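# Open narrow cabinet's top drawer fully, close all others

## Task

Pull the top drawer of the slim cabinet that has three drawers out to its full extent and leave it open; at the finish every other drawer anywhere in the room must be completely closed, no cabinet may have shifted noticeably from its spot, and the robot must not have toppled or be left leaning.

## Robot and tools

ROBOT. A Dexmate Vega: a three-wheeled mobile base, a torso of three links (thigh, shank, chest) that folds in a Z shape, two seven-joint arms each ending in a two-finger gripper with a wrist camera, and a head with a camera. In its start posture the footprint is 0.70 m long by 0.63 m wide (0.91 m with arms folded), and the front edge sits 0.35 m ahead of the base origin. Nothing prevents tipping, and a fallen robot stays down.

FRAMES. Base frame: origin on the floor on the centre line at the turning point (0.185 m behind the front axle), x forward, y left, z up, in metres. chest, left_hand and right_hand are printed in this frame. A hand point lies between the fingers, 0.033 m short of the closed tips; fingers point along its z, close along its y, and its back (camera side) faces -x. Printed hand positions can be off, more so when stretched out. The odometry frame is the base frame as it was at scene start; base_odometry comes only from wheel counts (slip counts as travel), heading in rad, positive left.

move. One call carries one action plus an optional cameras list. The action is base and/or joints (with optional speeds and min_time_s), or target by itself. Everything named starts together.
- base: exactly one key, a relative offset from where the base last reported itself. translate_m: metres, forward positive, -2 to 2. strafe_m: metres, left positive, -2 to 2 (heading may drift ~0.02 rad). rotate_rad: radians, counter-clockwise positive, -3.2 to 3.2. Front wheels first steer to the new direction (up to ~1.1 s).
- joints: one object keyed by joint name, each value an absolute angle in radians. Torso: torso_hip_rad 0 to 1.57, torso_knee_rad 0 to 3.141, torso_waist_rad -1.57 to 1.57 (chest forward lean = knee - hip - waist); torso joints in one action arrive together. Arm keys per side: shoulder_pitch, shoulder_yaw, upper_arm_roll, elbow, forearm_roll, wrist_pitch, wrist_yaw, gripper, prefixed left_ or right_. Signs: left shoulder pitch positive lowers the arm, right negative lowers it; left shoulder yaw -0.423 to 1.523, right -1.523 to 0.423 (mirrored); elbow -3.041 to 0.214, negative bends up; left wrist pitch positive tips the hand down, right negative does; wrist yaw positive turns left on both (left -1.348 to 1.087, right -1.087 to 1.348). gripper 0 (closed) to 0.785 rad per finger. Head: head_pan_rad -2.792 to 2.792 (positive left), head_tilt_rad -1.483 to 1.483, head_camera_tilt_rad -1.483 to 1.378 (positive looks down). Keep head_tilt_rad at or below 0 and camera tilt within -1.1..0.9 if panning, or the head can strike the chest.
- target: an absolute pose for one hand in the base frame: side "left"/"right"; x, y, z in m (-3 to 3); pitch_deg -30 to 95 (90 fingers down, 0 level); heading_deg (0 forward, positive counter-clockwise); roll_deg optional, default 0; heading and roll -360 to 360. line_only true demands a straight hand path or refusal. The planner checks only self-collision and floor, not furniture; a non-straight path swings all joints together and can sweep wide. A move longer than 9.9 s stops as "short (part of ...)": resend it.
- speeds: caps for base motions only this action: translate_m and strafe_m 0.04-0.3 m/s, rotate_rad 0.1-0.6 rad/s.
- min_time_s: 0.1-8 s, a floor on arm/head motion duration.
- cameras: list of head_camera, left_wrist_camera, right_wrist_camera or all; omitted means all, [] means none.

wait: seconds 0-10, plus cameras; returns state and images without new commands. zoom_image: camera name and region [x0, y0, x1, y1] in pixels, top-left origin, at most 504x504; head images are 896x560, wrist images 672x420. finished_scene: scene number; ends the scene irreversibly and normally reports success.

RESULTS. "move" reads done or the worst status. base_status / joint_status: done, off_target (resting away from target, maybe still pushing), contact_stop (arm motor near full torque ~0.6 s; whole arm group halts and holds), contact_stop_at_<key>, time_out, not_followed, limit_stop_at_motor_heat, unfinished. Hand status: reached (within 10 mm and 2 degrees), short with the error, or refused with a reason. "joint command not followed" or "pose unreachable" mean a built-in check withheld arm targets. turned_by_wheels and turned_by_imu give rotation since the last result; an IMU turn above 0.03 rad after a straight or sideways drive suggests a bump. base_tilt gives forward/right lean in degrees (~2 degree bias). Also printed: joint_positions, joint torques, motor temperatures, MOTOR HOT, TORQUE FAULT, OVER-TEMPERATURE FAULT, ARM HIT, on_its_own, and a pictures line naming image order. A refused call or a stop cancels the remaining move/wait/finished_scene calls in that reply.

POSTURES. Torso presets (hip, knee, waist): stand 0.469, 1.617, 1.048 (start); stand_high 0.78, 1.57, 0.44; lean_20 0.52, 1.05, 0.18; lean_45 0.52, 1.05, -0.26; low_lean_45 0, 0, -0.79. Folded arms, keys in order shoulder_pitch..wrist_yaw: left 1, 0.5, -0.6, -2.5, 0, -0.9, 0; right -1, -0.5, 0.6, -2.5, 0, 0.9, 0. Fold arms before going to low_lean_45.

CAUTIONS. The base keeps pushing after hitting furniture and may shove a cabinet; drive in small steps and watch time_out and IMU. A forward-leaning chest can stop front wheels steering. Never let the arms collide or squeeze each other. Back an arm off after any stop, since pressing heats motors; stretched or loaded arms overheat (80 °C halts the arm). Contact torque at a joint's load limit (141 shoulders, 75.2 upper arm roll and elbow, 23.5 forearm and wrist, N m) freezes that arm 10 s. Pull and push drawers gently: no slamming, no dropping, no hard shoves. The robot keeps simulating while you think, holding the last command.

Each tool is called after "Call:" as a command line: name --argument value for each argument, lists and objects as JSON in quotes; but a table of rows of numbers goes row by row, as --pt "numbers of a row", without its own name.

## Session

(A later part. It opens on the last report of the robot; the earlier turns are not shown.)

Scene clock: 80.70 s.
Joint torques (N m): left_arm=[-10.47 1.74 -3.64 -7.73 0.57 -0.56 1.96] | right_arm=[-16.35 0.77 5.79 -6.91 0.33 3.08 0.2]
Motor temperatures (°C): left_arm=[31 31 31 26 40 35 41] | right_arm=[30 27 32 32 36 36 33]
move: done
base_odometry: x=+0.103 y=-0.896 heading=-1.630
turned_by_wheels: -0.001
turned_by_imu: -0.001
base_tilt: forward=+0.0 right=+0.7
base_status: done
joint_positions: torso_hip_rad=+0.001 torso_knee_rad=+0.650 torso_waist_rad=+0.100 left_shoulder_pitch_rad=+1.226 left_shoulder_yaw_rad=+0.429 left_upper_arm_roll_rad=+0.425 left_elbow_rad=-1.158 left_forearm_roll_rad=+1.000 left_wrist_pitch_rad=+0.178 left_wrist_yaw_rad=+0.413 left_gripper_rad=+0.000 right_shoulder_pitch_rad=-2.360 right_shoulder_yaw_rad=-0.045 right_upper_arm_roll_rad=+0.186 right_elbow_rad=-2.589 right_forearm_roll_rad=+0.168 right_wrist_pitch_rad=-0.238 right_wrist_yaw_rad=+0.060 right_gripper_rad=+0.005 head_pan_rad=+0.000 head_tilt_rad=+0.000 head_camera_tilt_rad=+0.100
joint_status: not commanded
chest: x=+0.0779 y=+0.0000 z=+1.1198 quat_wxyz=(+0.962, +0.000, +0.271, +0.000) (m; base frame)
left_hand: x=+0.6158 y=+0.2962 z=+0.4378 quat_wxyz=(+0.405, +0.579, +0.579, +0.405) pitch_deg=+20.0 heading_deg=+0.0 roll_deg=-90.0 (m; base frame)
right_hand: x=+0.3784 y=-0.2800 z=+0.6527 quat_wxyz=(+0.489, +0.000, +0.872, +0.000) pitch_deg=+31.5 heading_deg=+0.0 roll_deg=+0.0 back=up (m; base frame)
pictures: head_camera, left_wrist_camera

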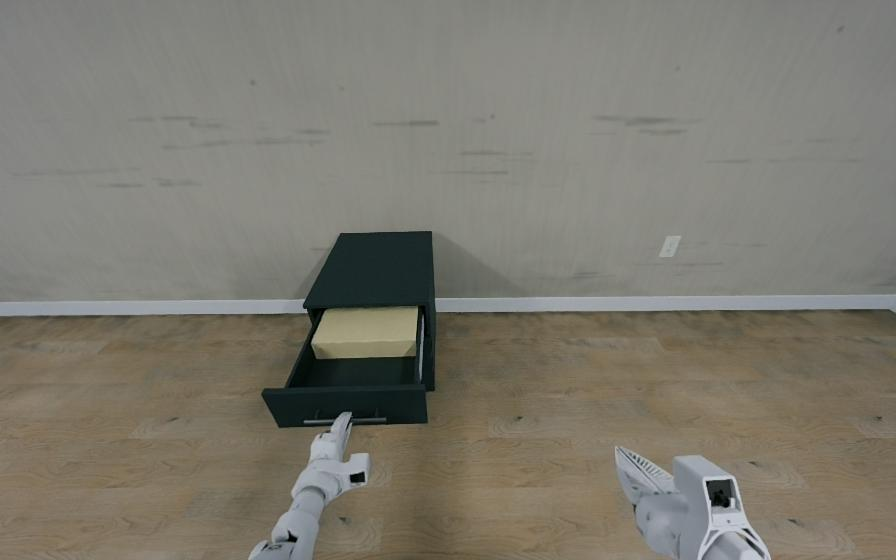

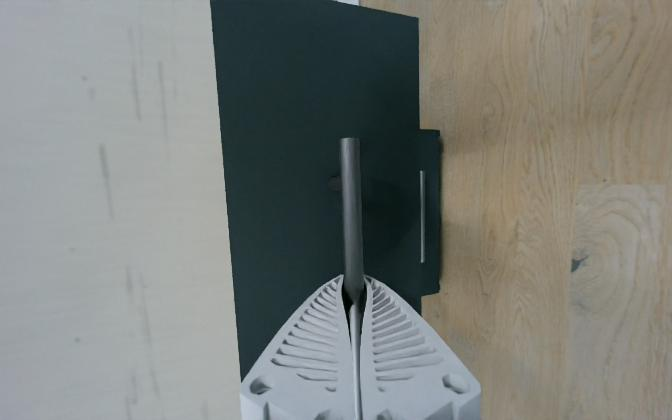

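Call:
move --base '{"translate_m": -0.02}' --speeds '{"translate_m": 0.04}' --cameras '["left_wrist_camera"]'

Call:
move --base '{"translate_m": -0.015}' --speeds '{"translate_m": 0.04}' --cameras '["left_wrist_camera", "head_camera"]'

Call:
zoom_image --camera "left_wrist_camera" --region '[180, 100, 500, 420]'

Scene clock: 82.23 s.
Joint torques (N m): left_arm=[-9.81 2.66 -3.23 -7.02 0.77 -0.25 1.94] | right_arm=[-16.82 0.33 5.39 -8.5 0.33 3.12 0.29]
Motor temperatures (°C): left_arm=[31 31 31 26 40 35 41] | right_arm=[30 27 32 32 36 36 33]
move: done
base_odometry: x=+0.104 y=-0.876 heading=-1.630
turned_by_wheels: -0.001
turned_by_imu: -0.001
base_tilt: forward=+0.0 right=+0.8
base_status: done
joint_positions: torso_hip_rad=+0.001 torso_knee_rad=+0.650 torso_waist_rad=+0.100 left_shoulder_pitch_rad=+1.226 left_shoulder_yaw_rad=+0.429 left_upper_arm_roll_rad=+0.425 left_elbow_rad=-1.158 left_forearm_roll_rad=+1.000 left_wrist_pitch_rad=+0.178 left_wrist_yaw_rad=+0.413 left_gripper_rad=+0.000 right_shoulder_pitch_rad=-2.360 right_shoulder_yaw_rad=-0.045 right_upper_arm_roll_rad=+0.186 right_elbow_rad=-2.589 right_forearm_roll_rad=+0.168 right_wrist_pitch_rad=-0.238 right_wrist_yaw_rad=+0.060 right_gripper_rad=+0.005 head_pan_rad=+0.000 head_tilt_rad=+0.000 head_camera_tilt_rad=+0.100
joint_status: not commanded
chest: x=+0.0779 y=+0.0000 z=+1.1198 quat_wxyz=(+0.962, +0.000, +0.271, +0.000) (m; base frame)
left_hand: x=+0.6158 y=+0.2962 z=+0.4378 quat_wxyz=(+0.405, +0.579, +0.579, +0.405) pitch_deg=+20.0 heading_deg=+0.0 roll_deg=-90.0 (m; base frame)
right_hand: x=+0.3784 y=-0.2800 z=+0.6527 quat_wxyz=(+0.489, +0.000, +0.872, +0.000) pitch_deg=+31.5 heading_deg=+0.0 roll_deg=+0.0 back=up (m; base frame)
pictures: left_wrist_camera

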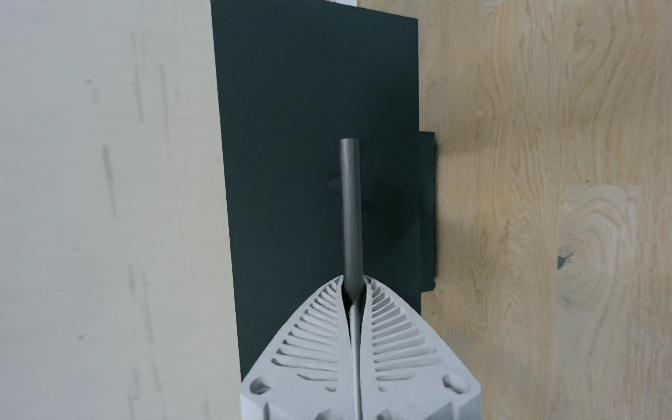

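Scene clock: 83.43 s.
Joint torques (N m): left_arm=[-10.03 0.38 -3.27 -6.67 0.72 -0.52 1.76] | right_arm=[-15.75 -0.45 5.53 -8.41 0.38 3.25 0.19]
Motor temperatures (°C): left_arm=[31 31 31 26 40 35 41] | right_arm=[30 27 32 32 36 36 33]
move: done
base_odometry: x=+0.105 y=-0.861 heading=-1.631
turned_by_wheels: -0.001
turned_by_imu: -0.001
base_tilt: forward=+0.0 right=+0.8
base_status: done
joint_positions: torso_hip_rad=+0.001 torso_knee_rad=+0.650 torso_waist_rad=+0.100 left_shoulder_pitch_rad=+1.226 left_shoulder_yaw_rad=+0.429 left_upper_arm_roll_rad=+0.425 left_elbow_rad=-1.158 left_forearm_roll_rad=+1.000 left_wrist_pitch_rad=+0.178 left_wrist_yaw_rad=+0.413 left_gripper_rad=+0.000 right_shoulder_pitch_rad=-2.360 right_shoulder_yaw_rad=-0.045 right_upper_arm_roll_rad=+0.186 right_elbow_rad=-2.589 right_forearm_roll_rad=+0.168 right_wrist_pitch_rad=-0.238 right_wrist_yaw_rad=+0.060 right_gripper_rad=+0.005 head_pan_rad=+0.000 head_tilt_rad=+0.000 head_camera_tilt_rad=+0.100
joint_status: not commanded
chest: x=+0.0779 y=+0.0000 z=+1.1198 quat_wxyz=(+0.962, +0.000, +0.271, +0.000) (m; base frame)
left_hand: x=+0.6158 y=+0.2962 z=+0.4378 quat_wxyz=(+0.405, +0.579, +0.579, +0.406) pitch_deg=+20.0 heading_deg=+0.0 roll_deg=-90.0 (m; base frame)
right_hand: x=+0.3784 y=-0.2800 z=+0.6527 quat_wxyz=(+0.489, +0.000, +0.872, +0.000) pitch_deg=+31.5 heading_deg=+0.0 roll_deg=+0.0 back=up (m; base frame)
pictures: head_camera, left_wrist_camera

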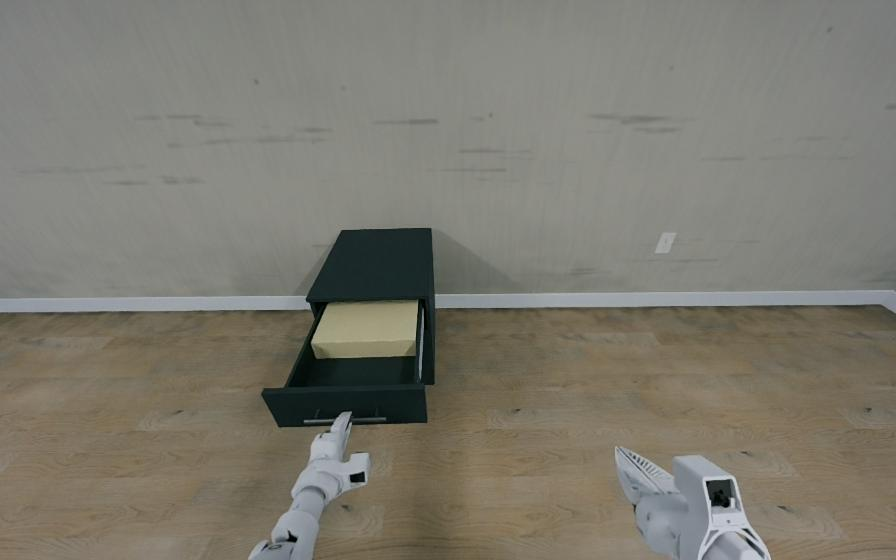

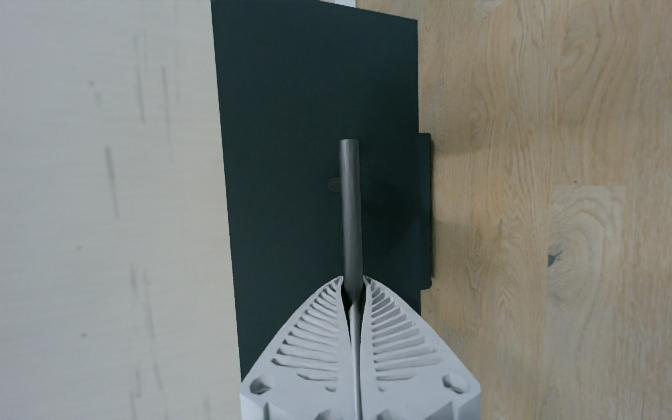

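Scaled by 1.575 from the camera's 672x420 image, which has a finer 960x600 frame.

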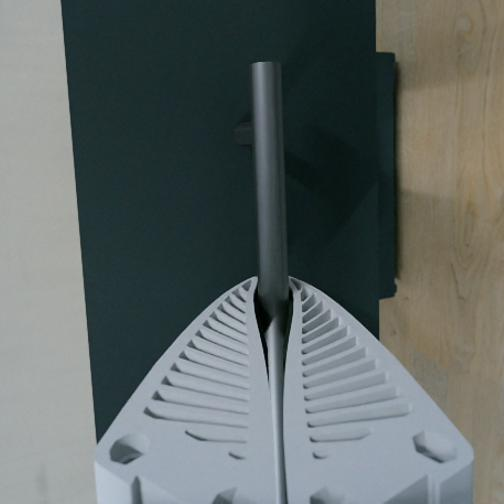

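Call:
move --base '{"translate_m": -0.012}' --speeds '{"translate_m": 0.04}' --cameras '["left_wrist_camera", "head_camera"]'

Call:
zoom_image --camera "left_wrist_camera" --region '[180, 100, 500, 420]'

Scene clock: 84.93 s.
Joint torques (N m): left_arm=[-7.91 1.97 -3.75 -4.04 0.78 0.02 0.93] | right_arm=[-17.76 -0.13 5.01 -8.74 0.36 2.65 0.29]
Motor temperatures (°C): left_arm=[31 31 31 26 40 35 41] | right_arm=[30 27 32 32 36 36 33]
move: done
base_odometry: x=+0.106 y=-0.849 heading=-1.632
turned_by_wheels: -0.001
turned_by_imu: -0.001
base_tilt: forward=+0.1 right=+0.8
base_status: done
joint_positions: torso_hip_rad=+0.001 torso_knee_rad=+0.650 torso_waist_rad=+0.100 left_shoulder_pitch_rad=+1.226 left_shoulder_yaw_rad=+0.429 left_upper_arm_roll_rad=+0.425 left_elbow_rad=-1.159 left_forearm_roll_rad=+1.000 left_wrist_pitch_rad=+0.178 left_wrist_yaw_rad=+0.414 left_gripper_rad=+0.000 right_shoulder_pitch_rad=-2.360 right_shoulder_yaw_rad=-0.045 right_upper_arm_roll_rad=+0.186 right_elbow_rad=-2.589 right_forearm_roll_rad=+0.168 right_wrist_pitch_rad=-0.238 right_wrist_yaw_rad=+0.060 right_gripper_rad=+0.005 head_pan_rad=+0.000 head_tilt_rad=+0.000 head_camera_tilt_rad=+0.100
joint_status: not commanded
chest: x=+0.0779 y=+0.0000 z=+1.1198 quat_wxyz=(+0.962, +0.000, +0.271, +0.000) (m; base frame)
left_hand: x=+0.6160 y=+0.2962 z=+0.4381 quat_wxyz=(+0.405, +0.579, +0.579, +0.406) pitch_deg=+20.0 heading_deg=+0.0 roll_deg=-90.0 (m; base frame)
right_hand: x=+0.3784 y=-0.2800 z=+0.6527 quat_wxyz=(+0.489, +0.000, +0.872, +0.000) pitch_deg=+31.5 heading_deg=+0.0 roll_deg=+0.0 back=up (m; base frame)
pictures: head_camera, left_wrist_camera

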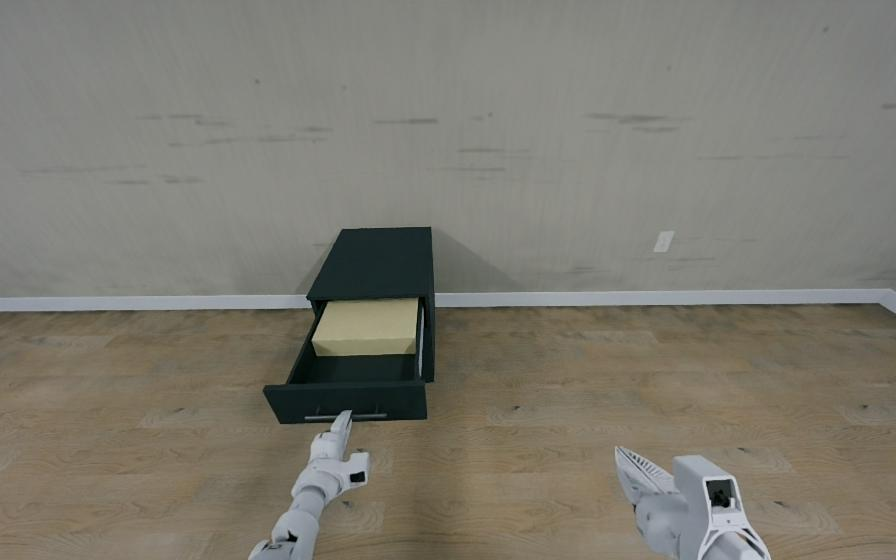

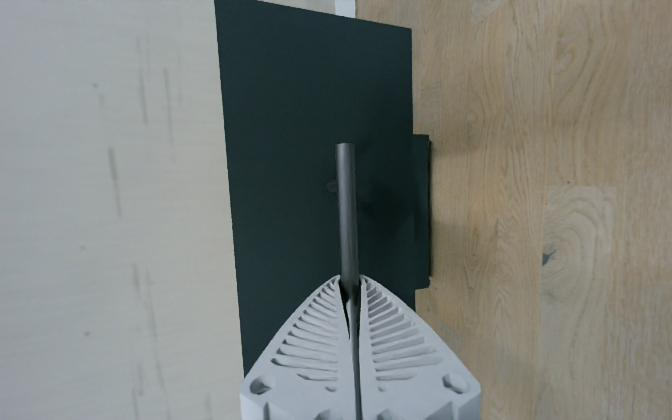

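Scaled by 1.575 from the camera's 672x420 image, which has a finer 960x600 frame.

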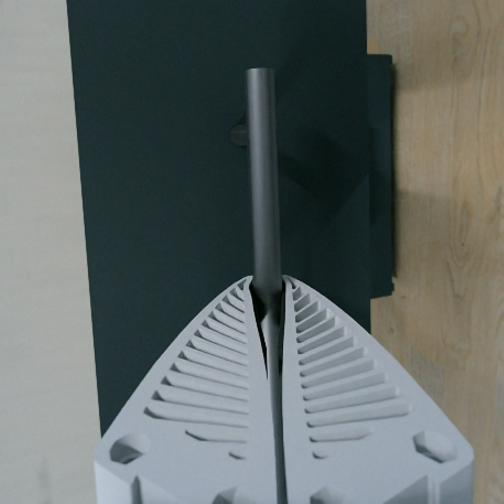

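Call:
move --joints '{"left_gripper_rad": 0.25}' --cameras '["left_wrist_camera"]'

Call:
move --base '{"translate_m": -0.2}' --speeds '{"translate_m": 0.1}' --cameras '["left_wrist_camera", "head_camera"]'

Call:
zoom_image --camera "head_camera" --region '[260, 180, 500, 420]'

Scene clock: 86.00 s.
Joint torques (N m): left_arm=[-8.27 1.69 -3.28 -3.96 0.6 -0.99 0.73] | right_arm=[-16.47 -1.46 5.59 -7.68 0.39 3.09 0.12]
Motor temperatures (°C): left_arm=[31 31 31 26 40 35 41] | right_arm=[30 27 32 32 36 36 33]
move: done
base_odometry: x=+0.106 y=-0.849 heading=-1.632
turned_by_wheels: +0.000
turned_by_imu: +0.000
base_tilt: forward=+0.1 right=+0.8
base_status: not commanded
joint_positions: torso_hip_rad=+0.001 torso_knee_rad=+0.650 torso_waist_rad=+0.100 left_shoulder_pitch_rad=+1.226 left_shoulder_yaw_rad=+0.429 left_upper_arm_roll_rad=+0.425 left_elbow_rad=-1.159 left_forearm_roll_rad=+1.000 left_wrist_pitch_rad=+0.178 left_wrist_yaw_rad=+0.414 left_gripper_rad=+0.250 right_shoulder_pitch_rad=-2.360 right_shoulder_yaw_rad=-0.045 right_upper_arm_roll_rad=+0.186 right_elbow_rad=-2.589 right_forearm_roll_rad=+0.168 right_wrist_pitch_rad=-0.238 right_wrist_yaw_rad=+0.060 right_gripper_rad=+0.005 head_pan_rad=+0.000 head_tilt_rad=+0.000 head_camera_tilt_rad=+0.100
joint_status: all done
chest: x=+0.0779 y=+0.0000 z=+1.1198 quat_wxyz=(+0.962, +0.000, +0.271, +0.000) (m; base frame)
left_hand: x=+0.6160 y=+0.2961 z=+0.4381 quat_wxyz=(+0.405, +0.579, +0.579, +0.406) pitch_deg=+20.0 heading_deg=+0.0 roll_deg=-90.0 (m; base frame)
right_hand: x=+0.3784 y=-0.2800 z=+0.6527 quat_wxyz=(+0.489, +0.000, +0.872, +0.000) pitch_deg=+31.5 heading_deg=+0.0 roll_deg=+0.0 back=up (m; base frame)
pictures: left_wrist_camera

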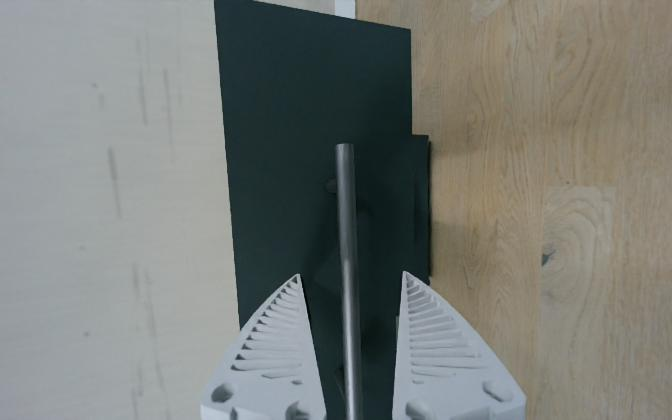

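Scene clock: 89.00 s.
Joint torques (N m): left_arm=[-8.48 1.18 -3.27 -4.91 0.47 0.12 0.81] | right_arm=[-17.48 -0.09 5.69 -7.12 0.32 2.35 0.39]
Motor temperatures (°C): left_arm=[31 31 31 26 40 35 41] | right_arm=[30 27 32 32 36 36 33]
move: done
base_odometry: x=+0.118 y=-0.650 heading=-1.633
turned_by_wheels: -0.001
turned_by_imu: +0.000
base_tilt: forward=+0.0 right=+0.7
base_status: done
joint_positions: torso_hip_rad=+0.001 torso_knee_rad=+0.650 torso_waist_rad=+0.100 left_shoulder_pitch_rad=+1.226 left_shoulder_yaw_rad=+0.429 left_upper_arm_roll_rad=+0.425 left_elbow_rad=-1.159 left_forearm_roll_rad=+1.000 left_wrist_pitch_rad=+0.178 left_wrist_yaw_rad=+0.414 left_gripper_rad=+0.250 right_shoulder_pitch_rad=-2.360 right_shoulder_yaw_rad=-0.045 right_upper_arm_roll_rad=+0.186 right_elbow_rad=-2.589 right_forearm_roll_rad=+0.168 right_wrist_pitch_rad=-0.238 right_wrist_yaw_rad=+0.060 right_gripper_rad=+0.005 head_pan_rad=+0.000 head_tilt_rad=+0.000 head_camera_tilt_rad=+0.100
joint_status: not commanded
chest: x=+0.0779 y=+0.0000 z=+1.1198 quat_wxyz=(+0.962, +0.000, +0.271, +0.000) (m; base frame)
left_hand: x=+0.6160 y=+0.2961 z=+0.4381 quat_wxyz=(+0.406, +0.579, +0.579, +0.406) pitch_deg=+20.0 heading_deg=+0.0 roll_deg=-90.0 (m; base frame)
right_hand: x=+0.3784 y=-0.2800 z=+0.6527 quat_wxyz=(+0.489, +0.000, +0.872, +0.000) pitch_deg=+31.5 heading_deg=+0.0 roll_deg=+0.0 back=up (m; base frame)
pictures: head_camera, left_wrist_camera

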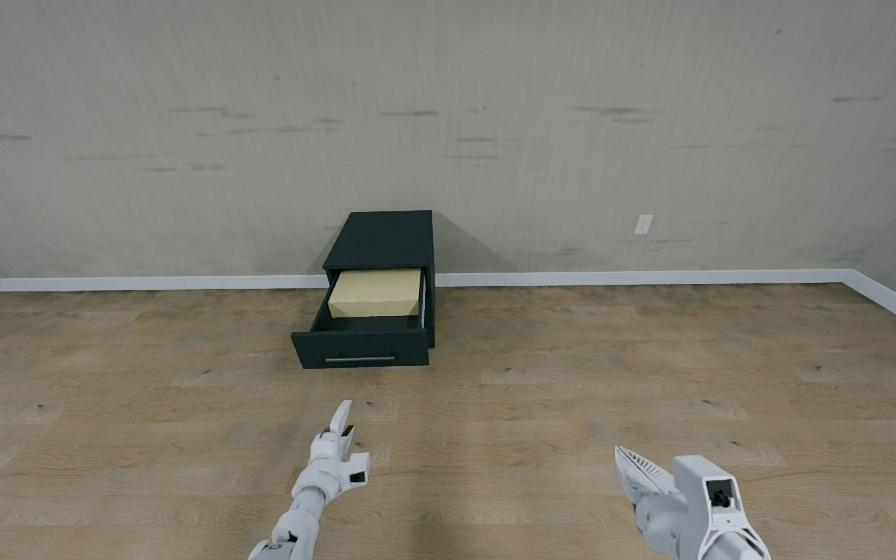

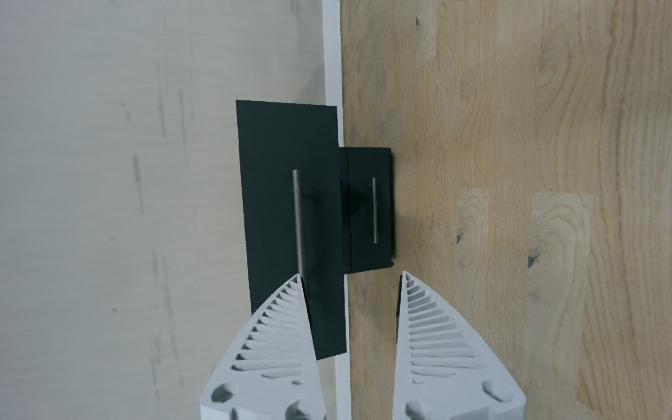

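Scaled by 2.100 from the camera's 896x560 image, which has a finer 960x600 frame.

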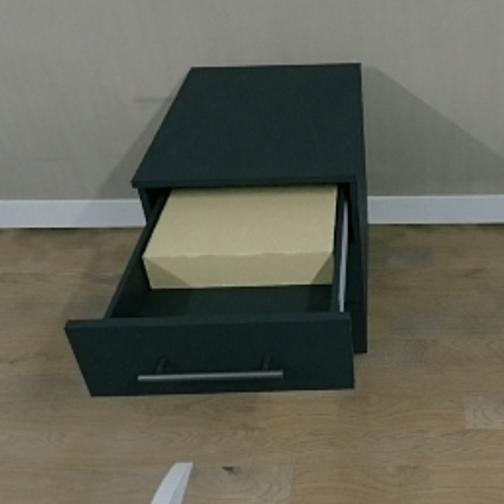

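Call:
move --joints '{"head_pan_rad": 1.9, "head_camera_tilt_rad": 0.1}' --cameras '["head_camera"]'

Call:
move --joints '{"head_pan_rad": 2.7, "head_camera_tilt_rad": 0.1}' --cameras '["head_camera"]'

Call:
move --joints '{"head_pan_rad": -2.7, "head_camera_tilt_rad": 0.1}' --cameras '["head_camera"]'

Scene clock: 91.37 s.
Joint torques (N m): left_arm=[-7.81 2.1 -3.56 -4.34 0.49 0.1 0.9] | right_arm=[-16.54 0.6 5.04 -7.9 0.41 3.14 0.06]
Motor temperatures (°C): left_arm=[31 31 31 26 40 35 41] | right_arm=[30 27 32 32 36 36 33]
move: done
base_odometry: x=+0.118 y=-0.650 heading=-1.633
turned_by_wheels: +0.000
turned_by_imu: +0.000
base_tilt: forward=+0.0 right=+0.8
base_status: not commanded
joint_positions: torso_hip_rad=+0.001 torso_knee_rad=+0.650 torso_waist_rad=+0.100 left_shoulder_pitch_rad=+1.226 left_shoulder_yaw_rad=+0.429 left_upper_arm_roll_rad=+0.425 left_elbow_rad=-1.159 left_forearm_roll_rad=+1.000 left_wrist_pitch_rad=+0.178 left_wrist_yaw_rad=+0.414 left_gripper_rad=+0.250 right_shoulder_pitch_rad=-2.360 right_shoulder_yaw_rad=-0.045 right_upper_arm_roll_rad=+0.186 right_elbow_rad=-2.589 right_forearm_roll_rad=+0.168 right_wrist_pitch_rad=-0.238 right_wrist_yaw_rad=+0.060 right_gripper_rad=+0.005 head_pan_rad=+1.900 head_tilt_rad=+0.000 head_camera_tilt_rad=+0.100
joint_status: all done
chest: x=+0.0779 y=+0.0000 z=+1.1198 quat_wxyz=(+0.962, +0.000, +0.271, +0.000) (m; base frame)
left_hand: x=+0.6160 y=+0.2961 z=+0.4381 quat_wxyz=(+0.406, +0.579, +0.579, +0.406) pitch_deg=+20.0 heading_deg=+0.0 roll_deg=-90.0 (m; base frame)
right_hand: x=+0.3784 y=-0.2800 z=+0.6527 quat_wxyz=(+0.489, +0.000, +0.872, +0.000) pitch_deg=+31.5 heading_deg=+0.0 roll_deg=+0.0 back=up (m; base frame)
pictures: head_camera

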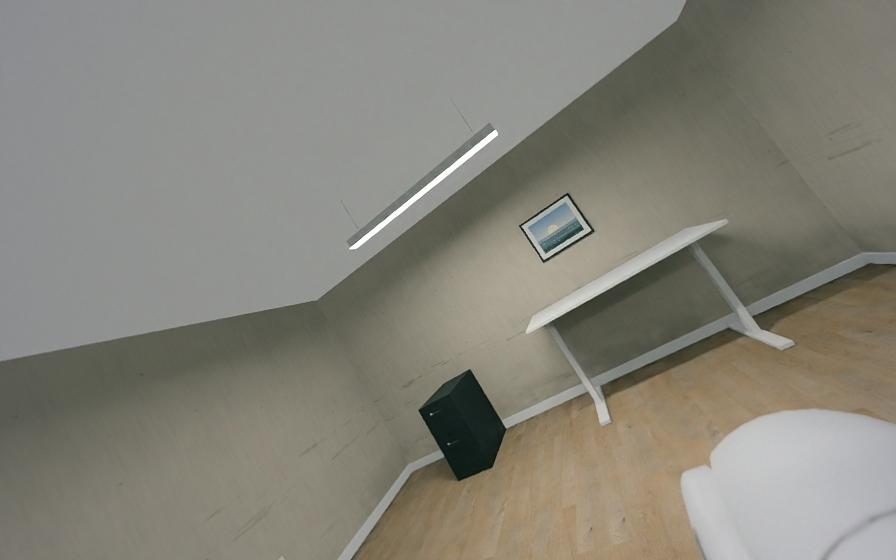

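Scene clock: 92.57 s.
Joint torques (N m): left_arm=[-8.78 1.01 -3.13 -3.98 0.71 -0.02 0.97] | right_arm=[-17.23 -0.32 5.48 -8.16 0.32 2.79 0.17]
Motor temperatures (°C): left_arm=[31 31 31 26 40 35 41] | right_arm=[30 27 32 32 36 36 33]
move: done
base_odometry: x=+0.118 y=-0.650 heading=-1.633
turned_by_wheels: +0.000
turned_by_imu: +0.000
base_tilt: forward=+0.0 right=+0.7
base_status: not commanded
joint_positions: torso_hip_rad=+0.001 torso_knee_rad=+0.650 torso_waist_rad=+0.100 left_shoulder_pitch_rad=+1.226 left_shoulder_yaw_rad=+0.429 left_upper_arm_roll_rad=+0.425 left_elbow_rad=-1.159 left_forearm_roll_rad=+1.000 left_wrist_pitch_rad=+0.178 left_wrist_yaw_rad=+0.414 left_gripper_rad=+0.250 right_shoulder_pitch_rad=-2.360 right_shoulder_yaw_rad=-0.045 right_upper_arm_roll_rad=+0.186 right_elbow_rad=-2.589 right_forearm_roll_rad=+0.168 right_wrist_pitch_rad=-0.238 right_wrist_yaw_rad=+0.060 right_gripper_rad=+0.005 head_pan_rad=+2.700 head_tilt_rad=+0.000 head_camera_tilt_rad=+0.100
joint_status: all done
chest: x=+0.0779 y=+0.0000 z=+1.1198 quat_wxyz=(+0.962, +0.000, +0.271, +0.000) (m; base frame)
left_hand: x=+0.6160 y=+0.2961 z=+0.4381 quat_wxyz=(+0.406, +0.579, +0.579, +0.406) pitch_deg=+20.0 heading_deg=+0.0 roll_deg=-90.0 (m; base frame)
right_hand: x=+0.3784 y=-0.2800 z=+0.6527 quat_wxyz=(+0.489, +0.000, +0.872, +0.000) pitch_deg=+31.5 heading_deg=+0.0 roll_deg=+0.0 back=up (m; base frame)
pictures: head_camera

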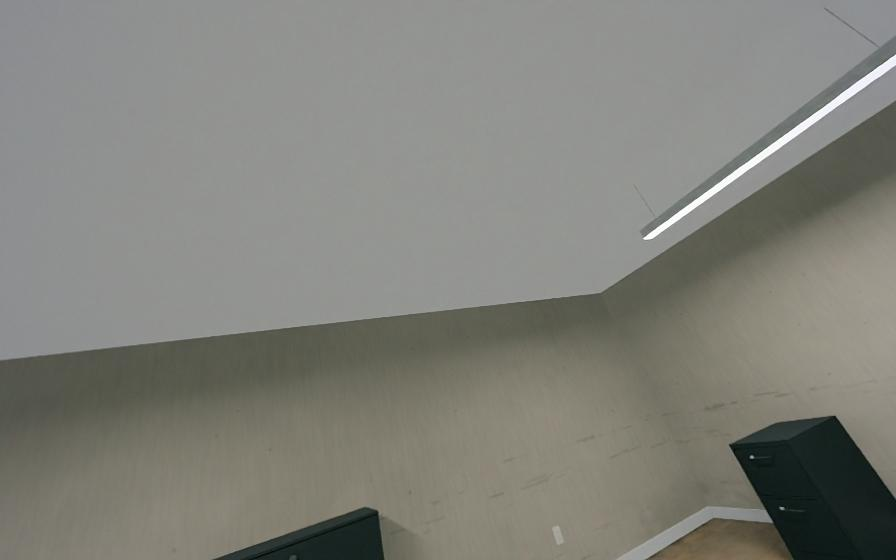

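Scene clock: 96.83 s.
Joint torques (N m): left_arm=[-9.44 2.5 -3.56 -4.82 0.64 0.16 0.72] | right_arm=[-15.07 -0.5 5.51 -9.22 0.44 3.26 0.06]
Motor temperatures (°C): left_arm=[31 31 31 26 40 35 41] | right_arm=[30 27 32 32 36 36 33]
move: done
base_odometry: x=+0.118 y=-0.650 heading=-1.633
turned_by_wheels: +0.000
turned_by_imu: +0.000
base_tilt: forward=+0.0 right=+0.8
base_status: not commanded
joint_positions: torso_hip_rad=+0.001 torso_knee_rad=+0.650 torso_waist_rad=+0.100 left_shoulder_pitch_rad=+1.226 left_shoulder_yaw_rad=+0.429 left_upper_arm_roll_rad=+0.425 left_elbow_rad=-1.159 left_forearm_roll_rad=+1.000 left_wrist_pitch_rad=+0.178 left_wrist_yaw_rad=+0.414 left_gripper_rad=+0.250 right_shoulder_pitch_rad=-2.360 right_shoulder_yaw_rad=-0.045 right_upper_arm_roll_rad=+0.186 right_elbow_rad=-2.589 right_forearm_roll_rad=+0.168 right_wrist_pitch_rad=-0.238 right_wrist_yaw_rad=+0.060 right_gripper_rad=+0.005 head_pan_rad=-2.700 head_tilt_rad=+0.000 head_camera_tilt_rad=+0.100
joint_status: all done
chest: x=+0.0779 y=+0.0000 z=+1.1198 quat_wxyz=(+0.962, +0.000, +0.271, +0.000) (m; base frame)
left_hand: x=+0.6160 y=+0.2961 z=+0.4381 quat_wxyz=(+0.406, +0.579, +0.579, +0.406) pitch_deg=+20.0 heading_deg=+0.0 roll_deg=-90.0 (m; base frame)
right_hand: x=+0.3784 y=-0.2800 z=+0.6527 quat_wxyz=(+0.489, +0.000, +0.872, +0.000) pitch_deg=+31.5 heading_deg=+0.0 roll_deg=+0.0 back=up (m; base frame)
pictures: head_camera

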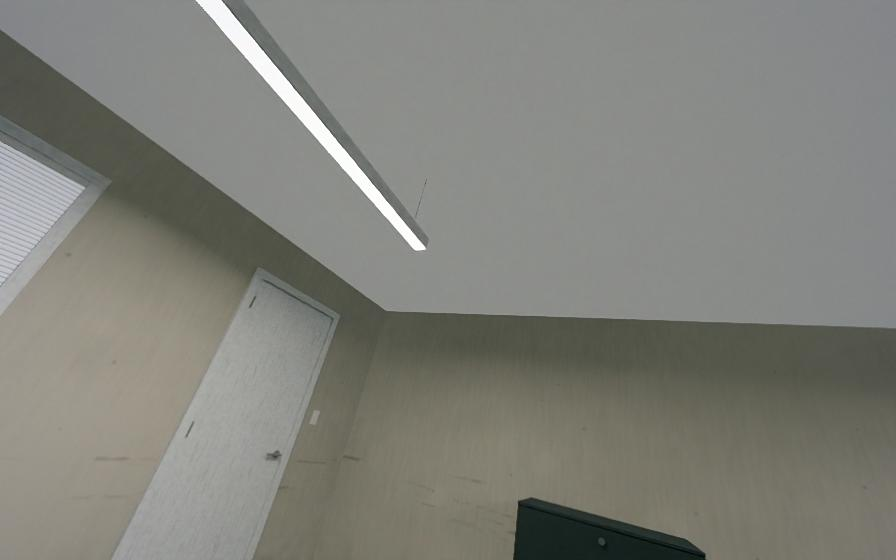

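Let me tilt the head camera down more to see the wide cabinet fully before finishing.

Call:
move --joints '{"head_pan_rad": -2.7, "head_camera_tilt_rad": 0.75}' --cameras '["head_camera"]'

Call:
move --joints '{"head_pan_rad": 2.3, "head_camera_tilt_rad": 0.5}' --cameras '["head_camera"]'

Call:
move --joints '{"head_pan_rad": 0.0, "head_camera_tilt_rad": 0.1}' --cameras '["head_camera"]'

Scene clock: 98.27 s.
Joint torques (N m): left_arm=[-7.35 0.72 -4.14 -5.28 0.44 -0.46 0.94] | right_arm=[-16.92 -1 5.05 -7.73 0.54 3.49 0]
Motor temperatures (°C): left_arm=[31 31 31 26 40 35 41] | right_arm=[30 27 32 32 36 36 33]
move: done
base_odometry: x=+0.118 y=-0.650 heading=-1.633
turned_by_wheels: +0.000
turned_by_imu: +0.000
base_tilt: forward=+0.1 right=+0.8
base_status: not commanded
joint_positions: torso_hip_rad=+0.001 torso_knee_rad=+0.650 torso_waist_rad=+0.100 left_shoulder_pitch_rad=+1.226 left_shoulder_yaw_rad=+0.429 left_upper_arm_roll_rad=+0.425 left_elbow_rad=-1.159 left_forearm_roll_rad=+1.000 left_wrist_pitch_rad=+0.178 left_wrist_yaw_rad=+0.414 left_gripper_rad=+0.250 right_shoulder_pitch_rad=-2.360 right_shoulder_yaw_rad=-0.045 right_upper_arm_roll_rad=+0.186 right_elbow_rad=-2.589 right_forearm_roll_rad=+0.168 right_wrist_pitch_rad=-0.238 right_wrist_yaw_rad=+0.060 right_gripper_rad=+0.005 head_pan_rad=-2.700 head_tilt_rad=+0.000 head_camera_tilt_rad=+0.750
joint_status: all done
chest: x=+0.0779 y=+0.0000 z=+1.1198 quat_wxyz=(+0.962, +0.000, +0.271, +0.000) (m; base frame)
left_hand: x=+0.6160 y=+0.2961 z=+0.4381 quat_wxyz=(+0.406, +0.579, +0.579, +0.406) pitch_deg=+20.0 heading_deg=+0.0 roll_deg=-90.0 (m; base frame)
right_hand: x=+0.3784 y=-0.2800 z=+0.6527 quat_wxyz=(+0.489, +0.000, +0.872, +0.000) pitch_deg=+31.5 heading_deg=+0.0 roll_deg=+0.0 back=up (m; base frame)
pictures: head_camera

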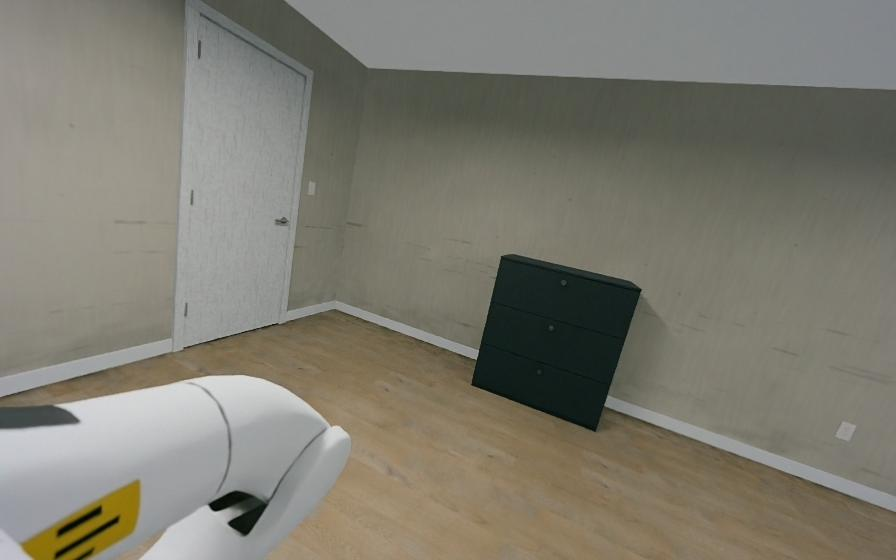

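Scene clock: 102.27 s.
Joint torques (N m): left_arm=[-8.04 2.38 -3.68 -3.73 0.17 -0.54 0.99] | right_arm=[-17.01 0.89 5.71 -7.76 0.26 3.4 0.07]
Motor temperatures (°C): left_arm=[31 31 31 26 40 35 41] | right_arm=[30 27 32 32 36 36 33]
move: done
base_odometry: x=+0.118 y=-0.650 heading=-1.633
turned_by_wheels: +0.000
turned_by_imu: +0.000
base_tilt: forward=+0.1 right=+0.8
base_status: not commanded
joint_positions: torso_hip_rad=+0.001 torso_knee_rad=+0.650 torso_waist_rad=+0.100 left_shoulder_pitch_rad=+1.226 left_shoulder_yaw_rad=+0.429 left_upper_arm_roll_rad=+0.425 left_elbow_rad=-1.159 left_forearm_roll_rad=+1.000 left_wrist_pitch_rad=+0.178 left_wrist_yaw_rad=+0.414 left_gripper_rad=+0.250 right_shoulder_pitch_rad=-2.360 right_shoulder_yaw_rad=-0.045 right_upper_arm_roll_rad=+0.186 right_elbow_rad=-2.589 right_forearm_roll_rad=+0.168 right_wrist_pitch_rad=-0.238 right_wrist_yaw_rad=+0.060 right_gripper_rad=+0.005 head_pan_rad=+2.300 head_tilt_rad=+0.000 head_camera_tilt_rad=+0.500
joint_status: all done
chest: x=+0.0779 y=+0.0000 z=+1.1198 quat_wxyz=(+0.962, +0.000, +0.271, +0.000) (m; base frame)
left_hand: x=+0.6160 y=+0.2961 z=+0.4381 quat_wxyz=(+0.406, +0.579, +0.579, +0.406) pitch_deg=+20.0 heading_deg=+0.0 roll_deg=-90.0 (m; base frame)
right_hand: x=+0.3784 y=-0.2800 z=+0.6527 quat_wxyz=(+0.489, +0.000, +0.872, +0.000) pitch_deg=+31.5 heading_deg=+0.0 roll_deg=+0.0 back=up (m; base frame)
pictures: head_camera

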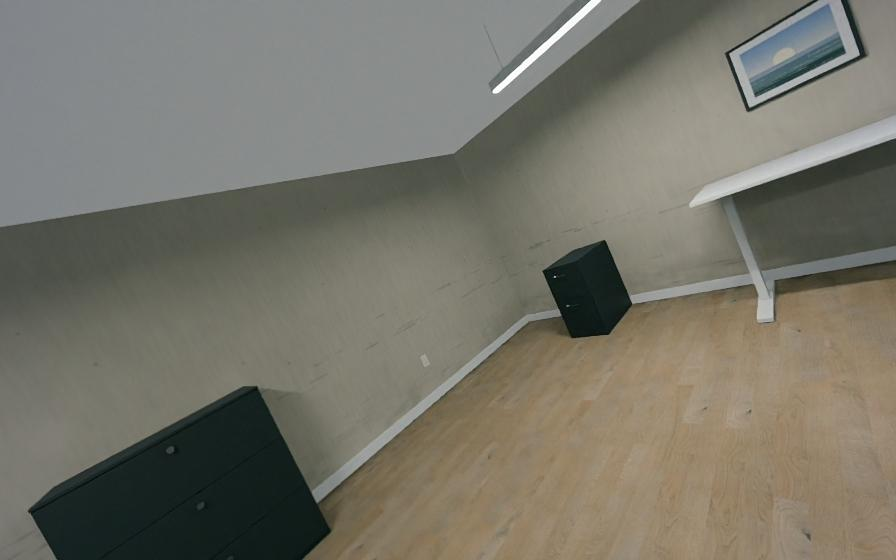

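Scene clock: 104.47 s.
Joint torques (N m): left_arm=[-6.72 0.84 -3.35 -4.8 0.39 0.03 0.78] | right_arm=[-16.52 -0.11 5.09 -7.84 0.49 3 0.14]
Motor temperatures (°C): left_arm=[31 31 31 26 40 35 41] | right_arm=[30 27 32 32 36 36 33]
move: done
base_odometry: x=+0.118 y=-0.650 heading=-1.633
turned_by_wheels: +0.000
turned_by_imu: +0.000
base_tilt: forward=+0.1 right=+0.7
base_status: not commanded
joint_positions: torso_hip_rad=+0.001 torso_knee_rad=+0.650 torso_waist_rad=+0.100 left_shoulder_pitch_rad=+1.226 left_shoulder_yaw_rad=+0.429 left_upper_arm_roll_rad=+0.425 left_elbow_rad=-1.159 left_forearm_roll_rad=+1.000 left_wrist_pitch_rad=+0.178 left_wrist_yaw_rad=+0.414 left_gripper_rad=+0.250 right_shoulder_pitch_rad=-2.360 right_shoulder_yaw_rad=-0.045 right_upper_arm_roll_rad=+0.186 right_elbow_rad=-2.589 right_forearm_roll_rad=+0.168 right_wrist_pitch_rad=-0.238 right_wrist_yaw_rad=+0.060 right_gripper_rad=+0.005 head_pan_rad=+0.000 head_tilt_rad=+0.000 head_camera_tilt_rad=+0.100
joint_status: all done
chest: x=+0.0779 y=+0.0000 z=+1.1198 quat_wxyz=(+0.962, +0.000, +0.271, +0.000) (m; base frame)
left_hand: x=+0.6160 y=+0.2961 z=+0.4381 quat_wxyz=(+0.406, +0.579, +0.579, +0.406) pitch_deg=+20.0 heading_deg=+0.0 roll_deg=-90.0 (m; base frame)
right_hand: x=+0.3784 y=-0.2800 z=+0.6527 quat_wxyz=(+0.489, +0.000, +0.872, +0.000) pitch_deg=+31.5 heading_deg=+0.0 roll_deg=+0.0 back=up (m; base frame)
pictures: head_camera

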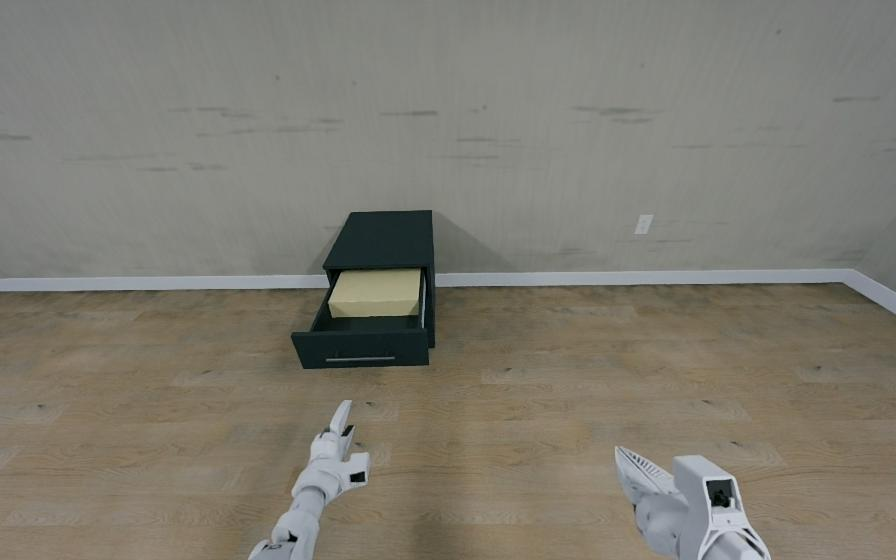

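All other drawers are shut, and the narrow cabinet's top drawer is fully open and staying open.

Call:
finished_scene --scene 3

The scene is finished: the task was done.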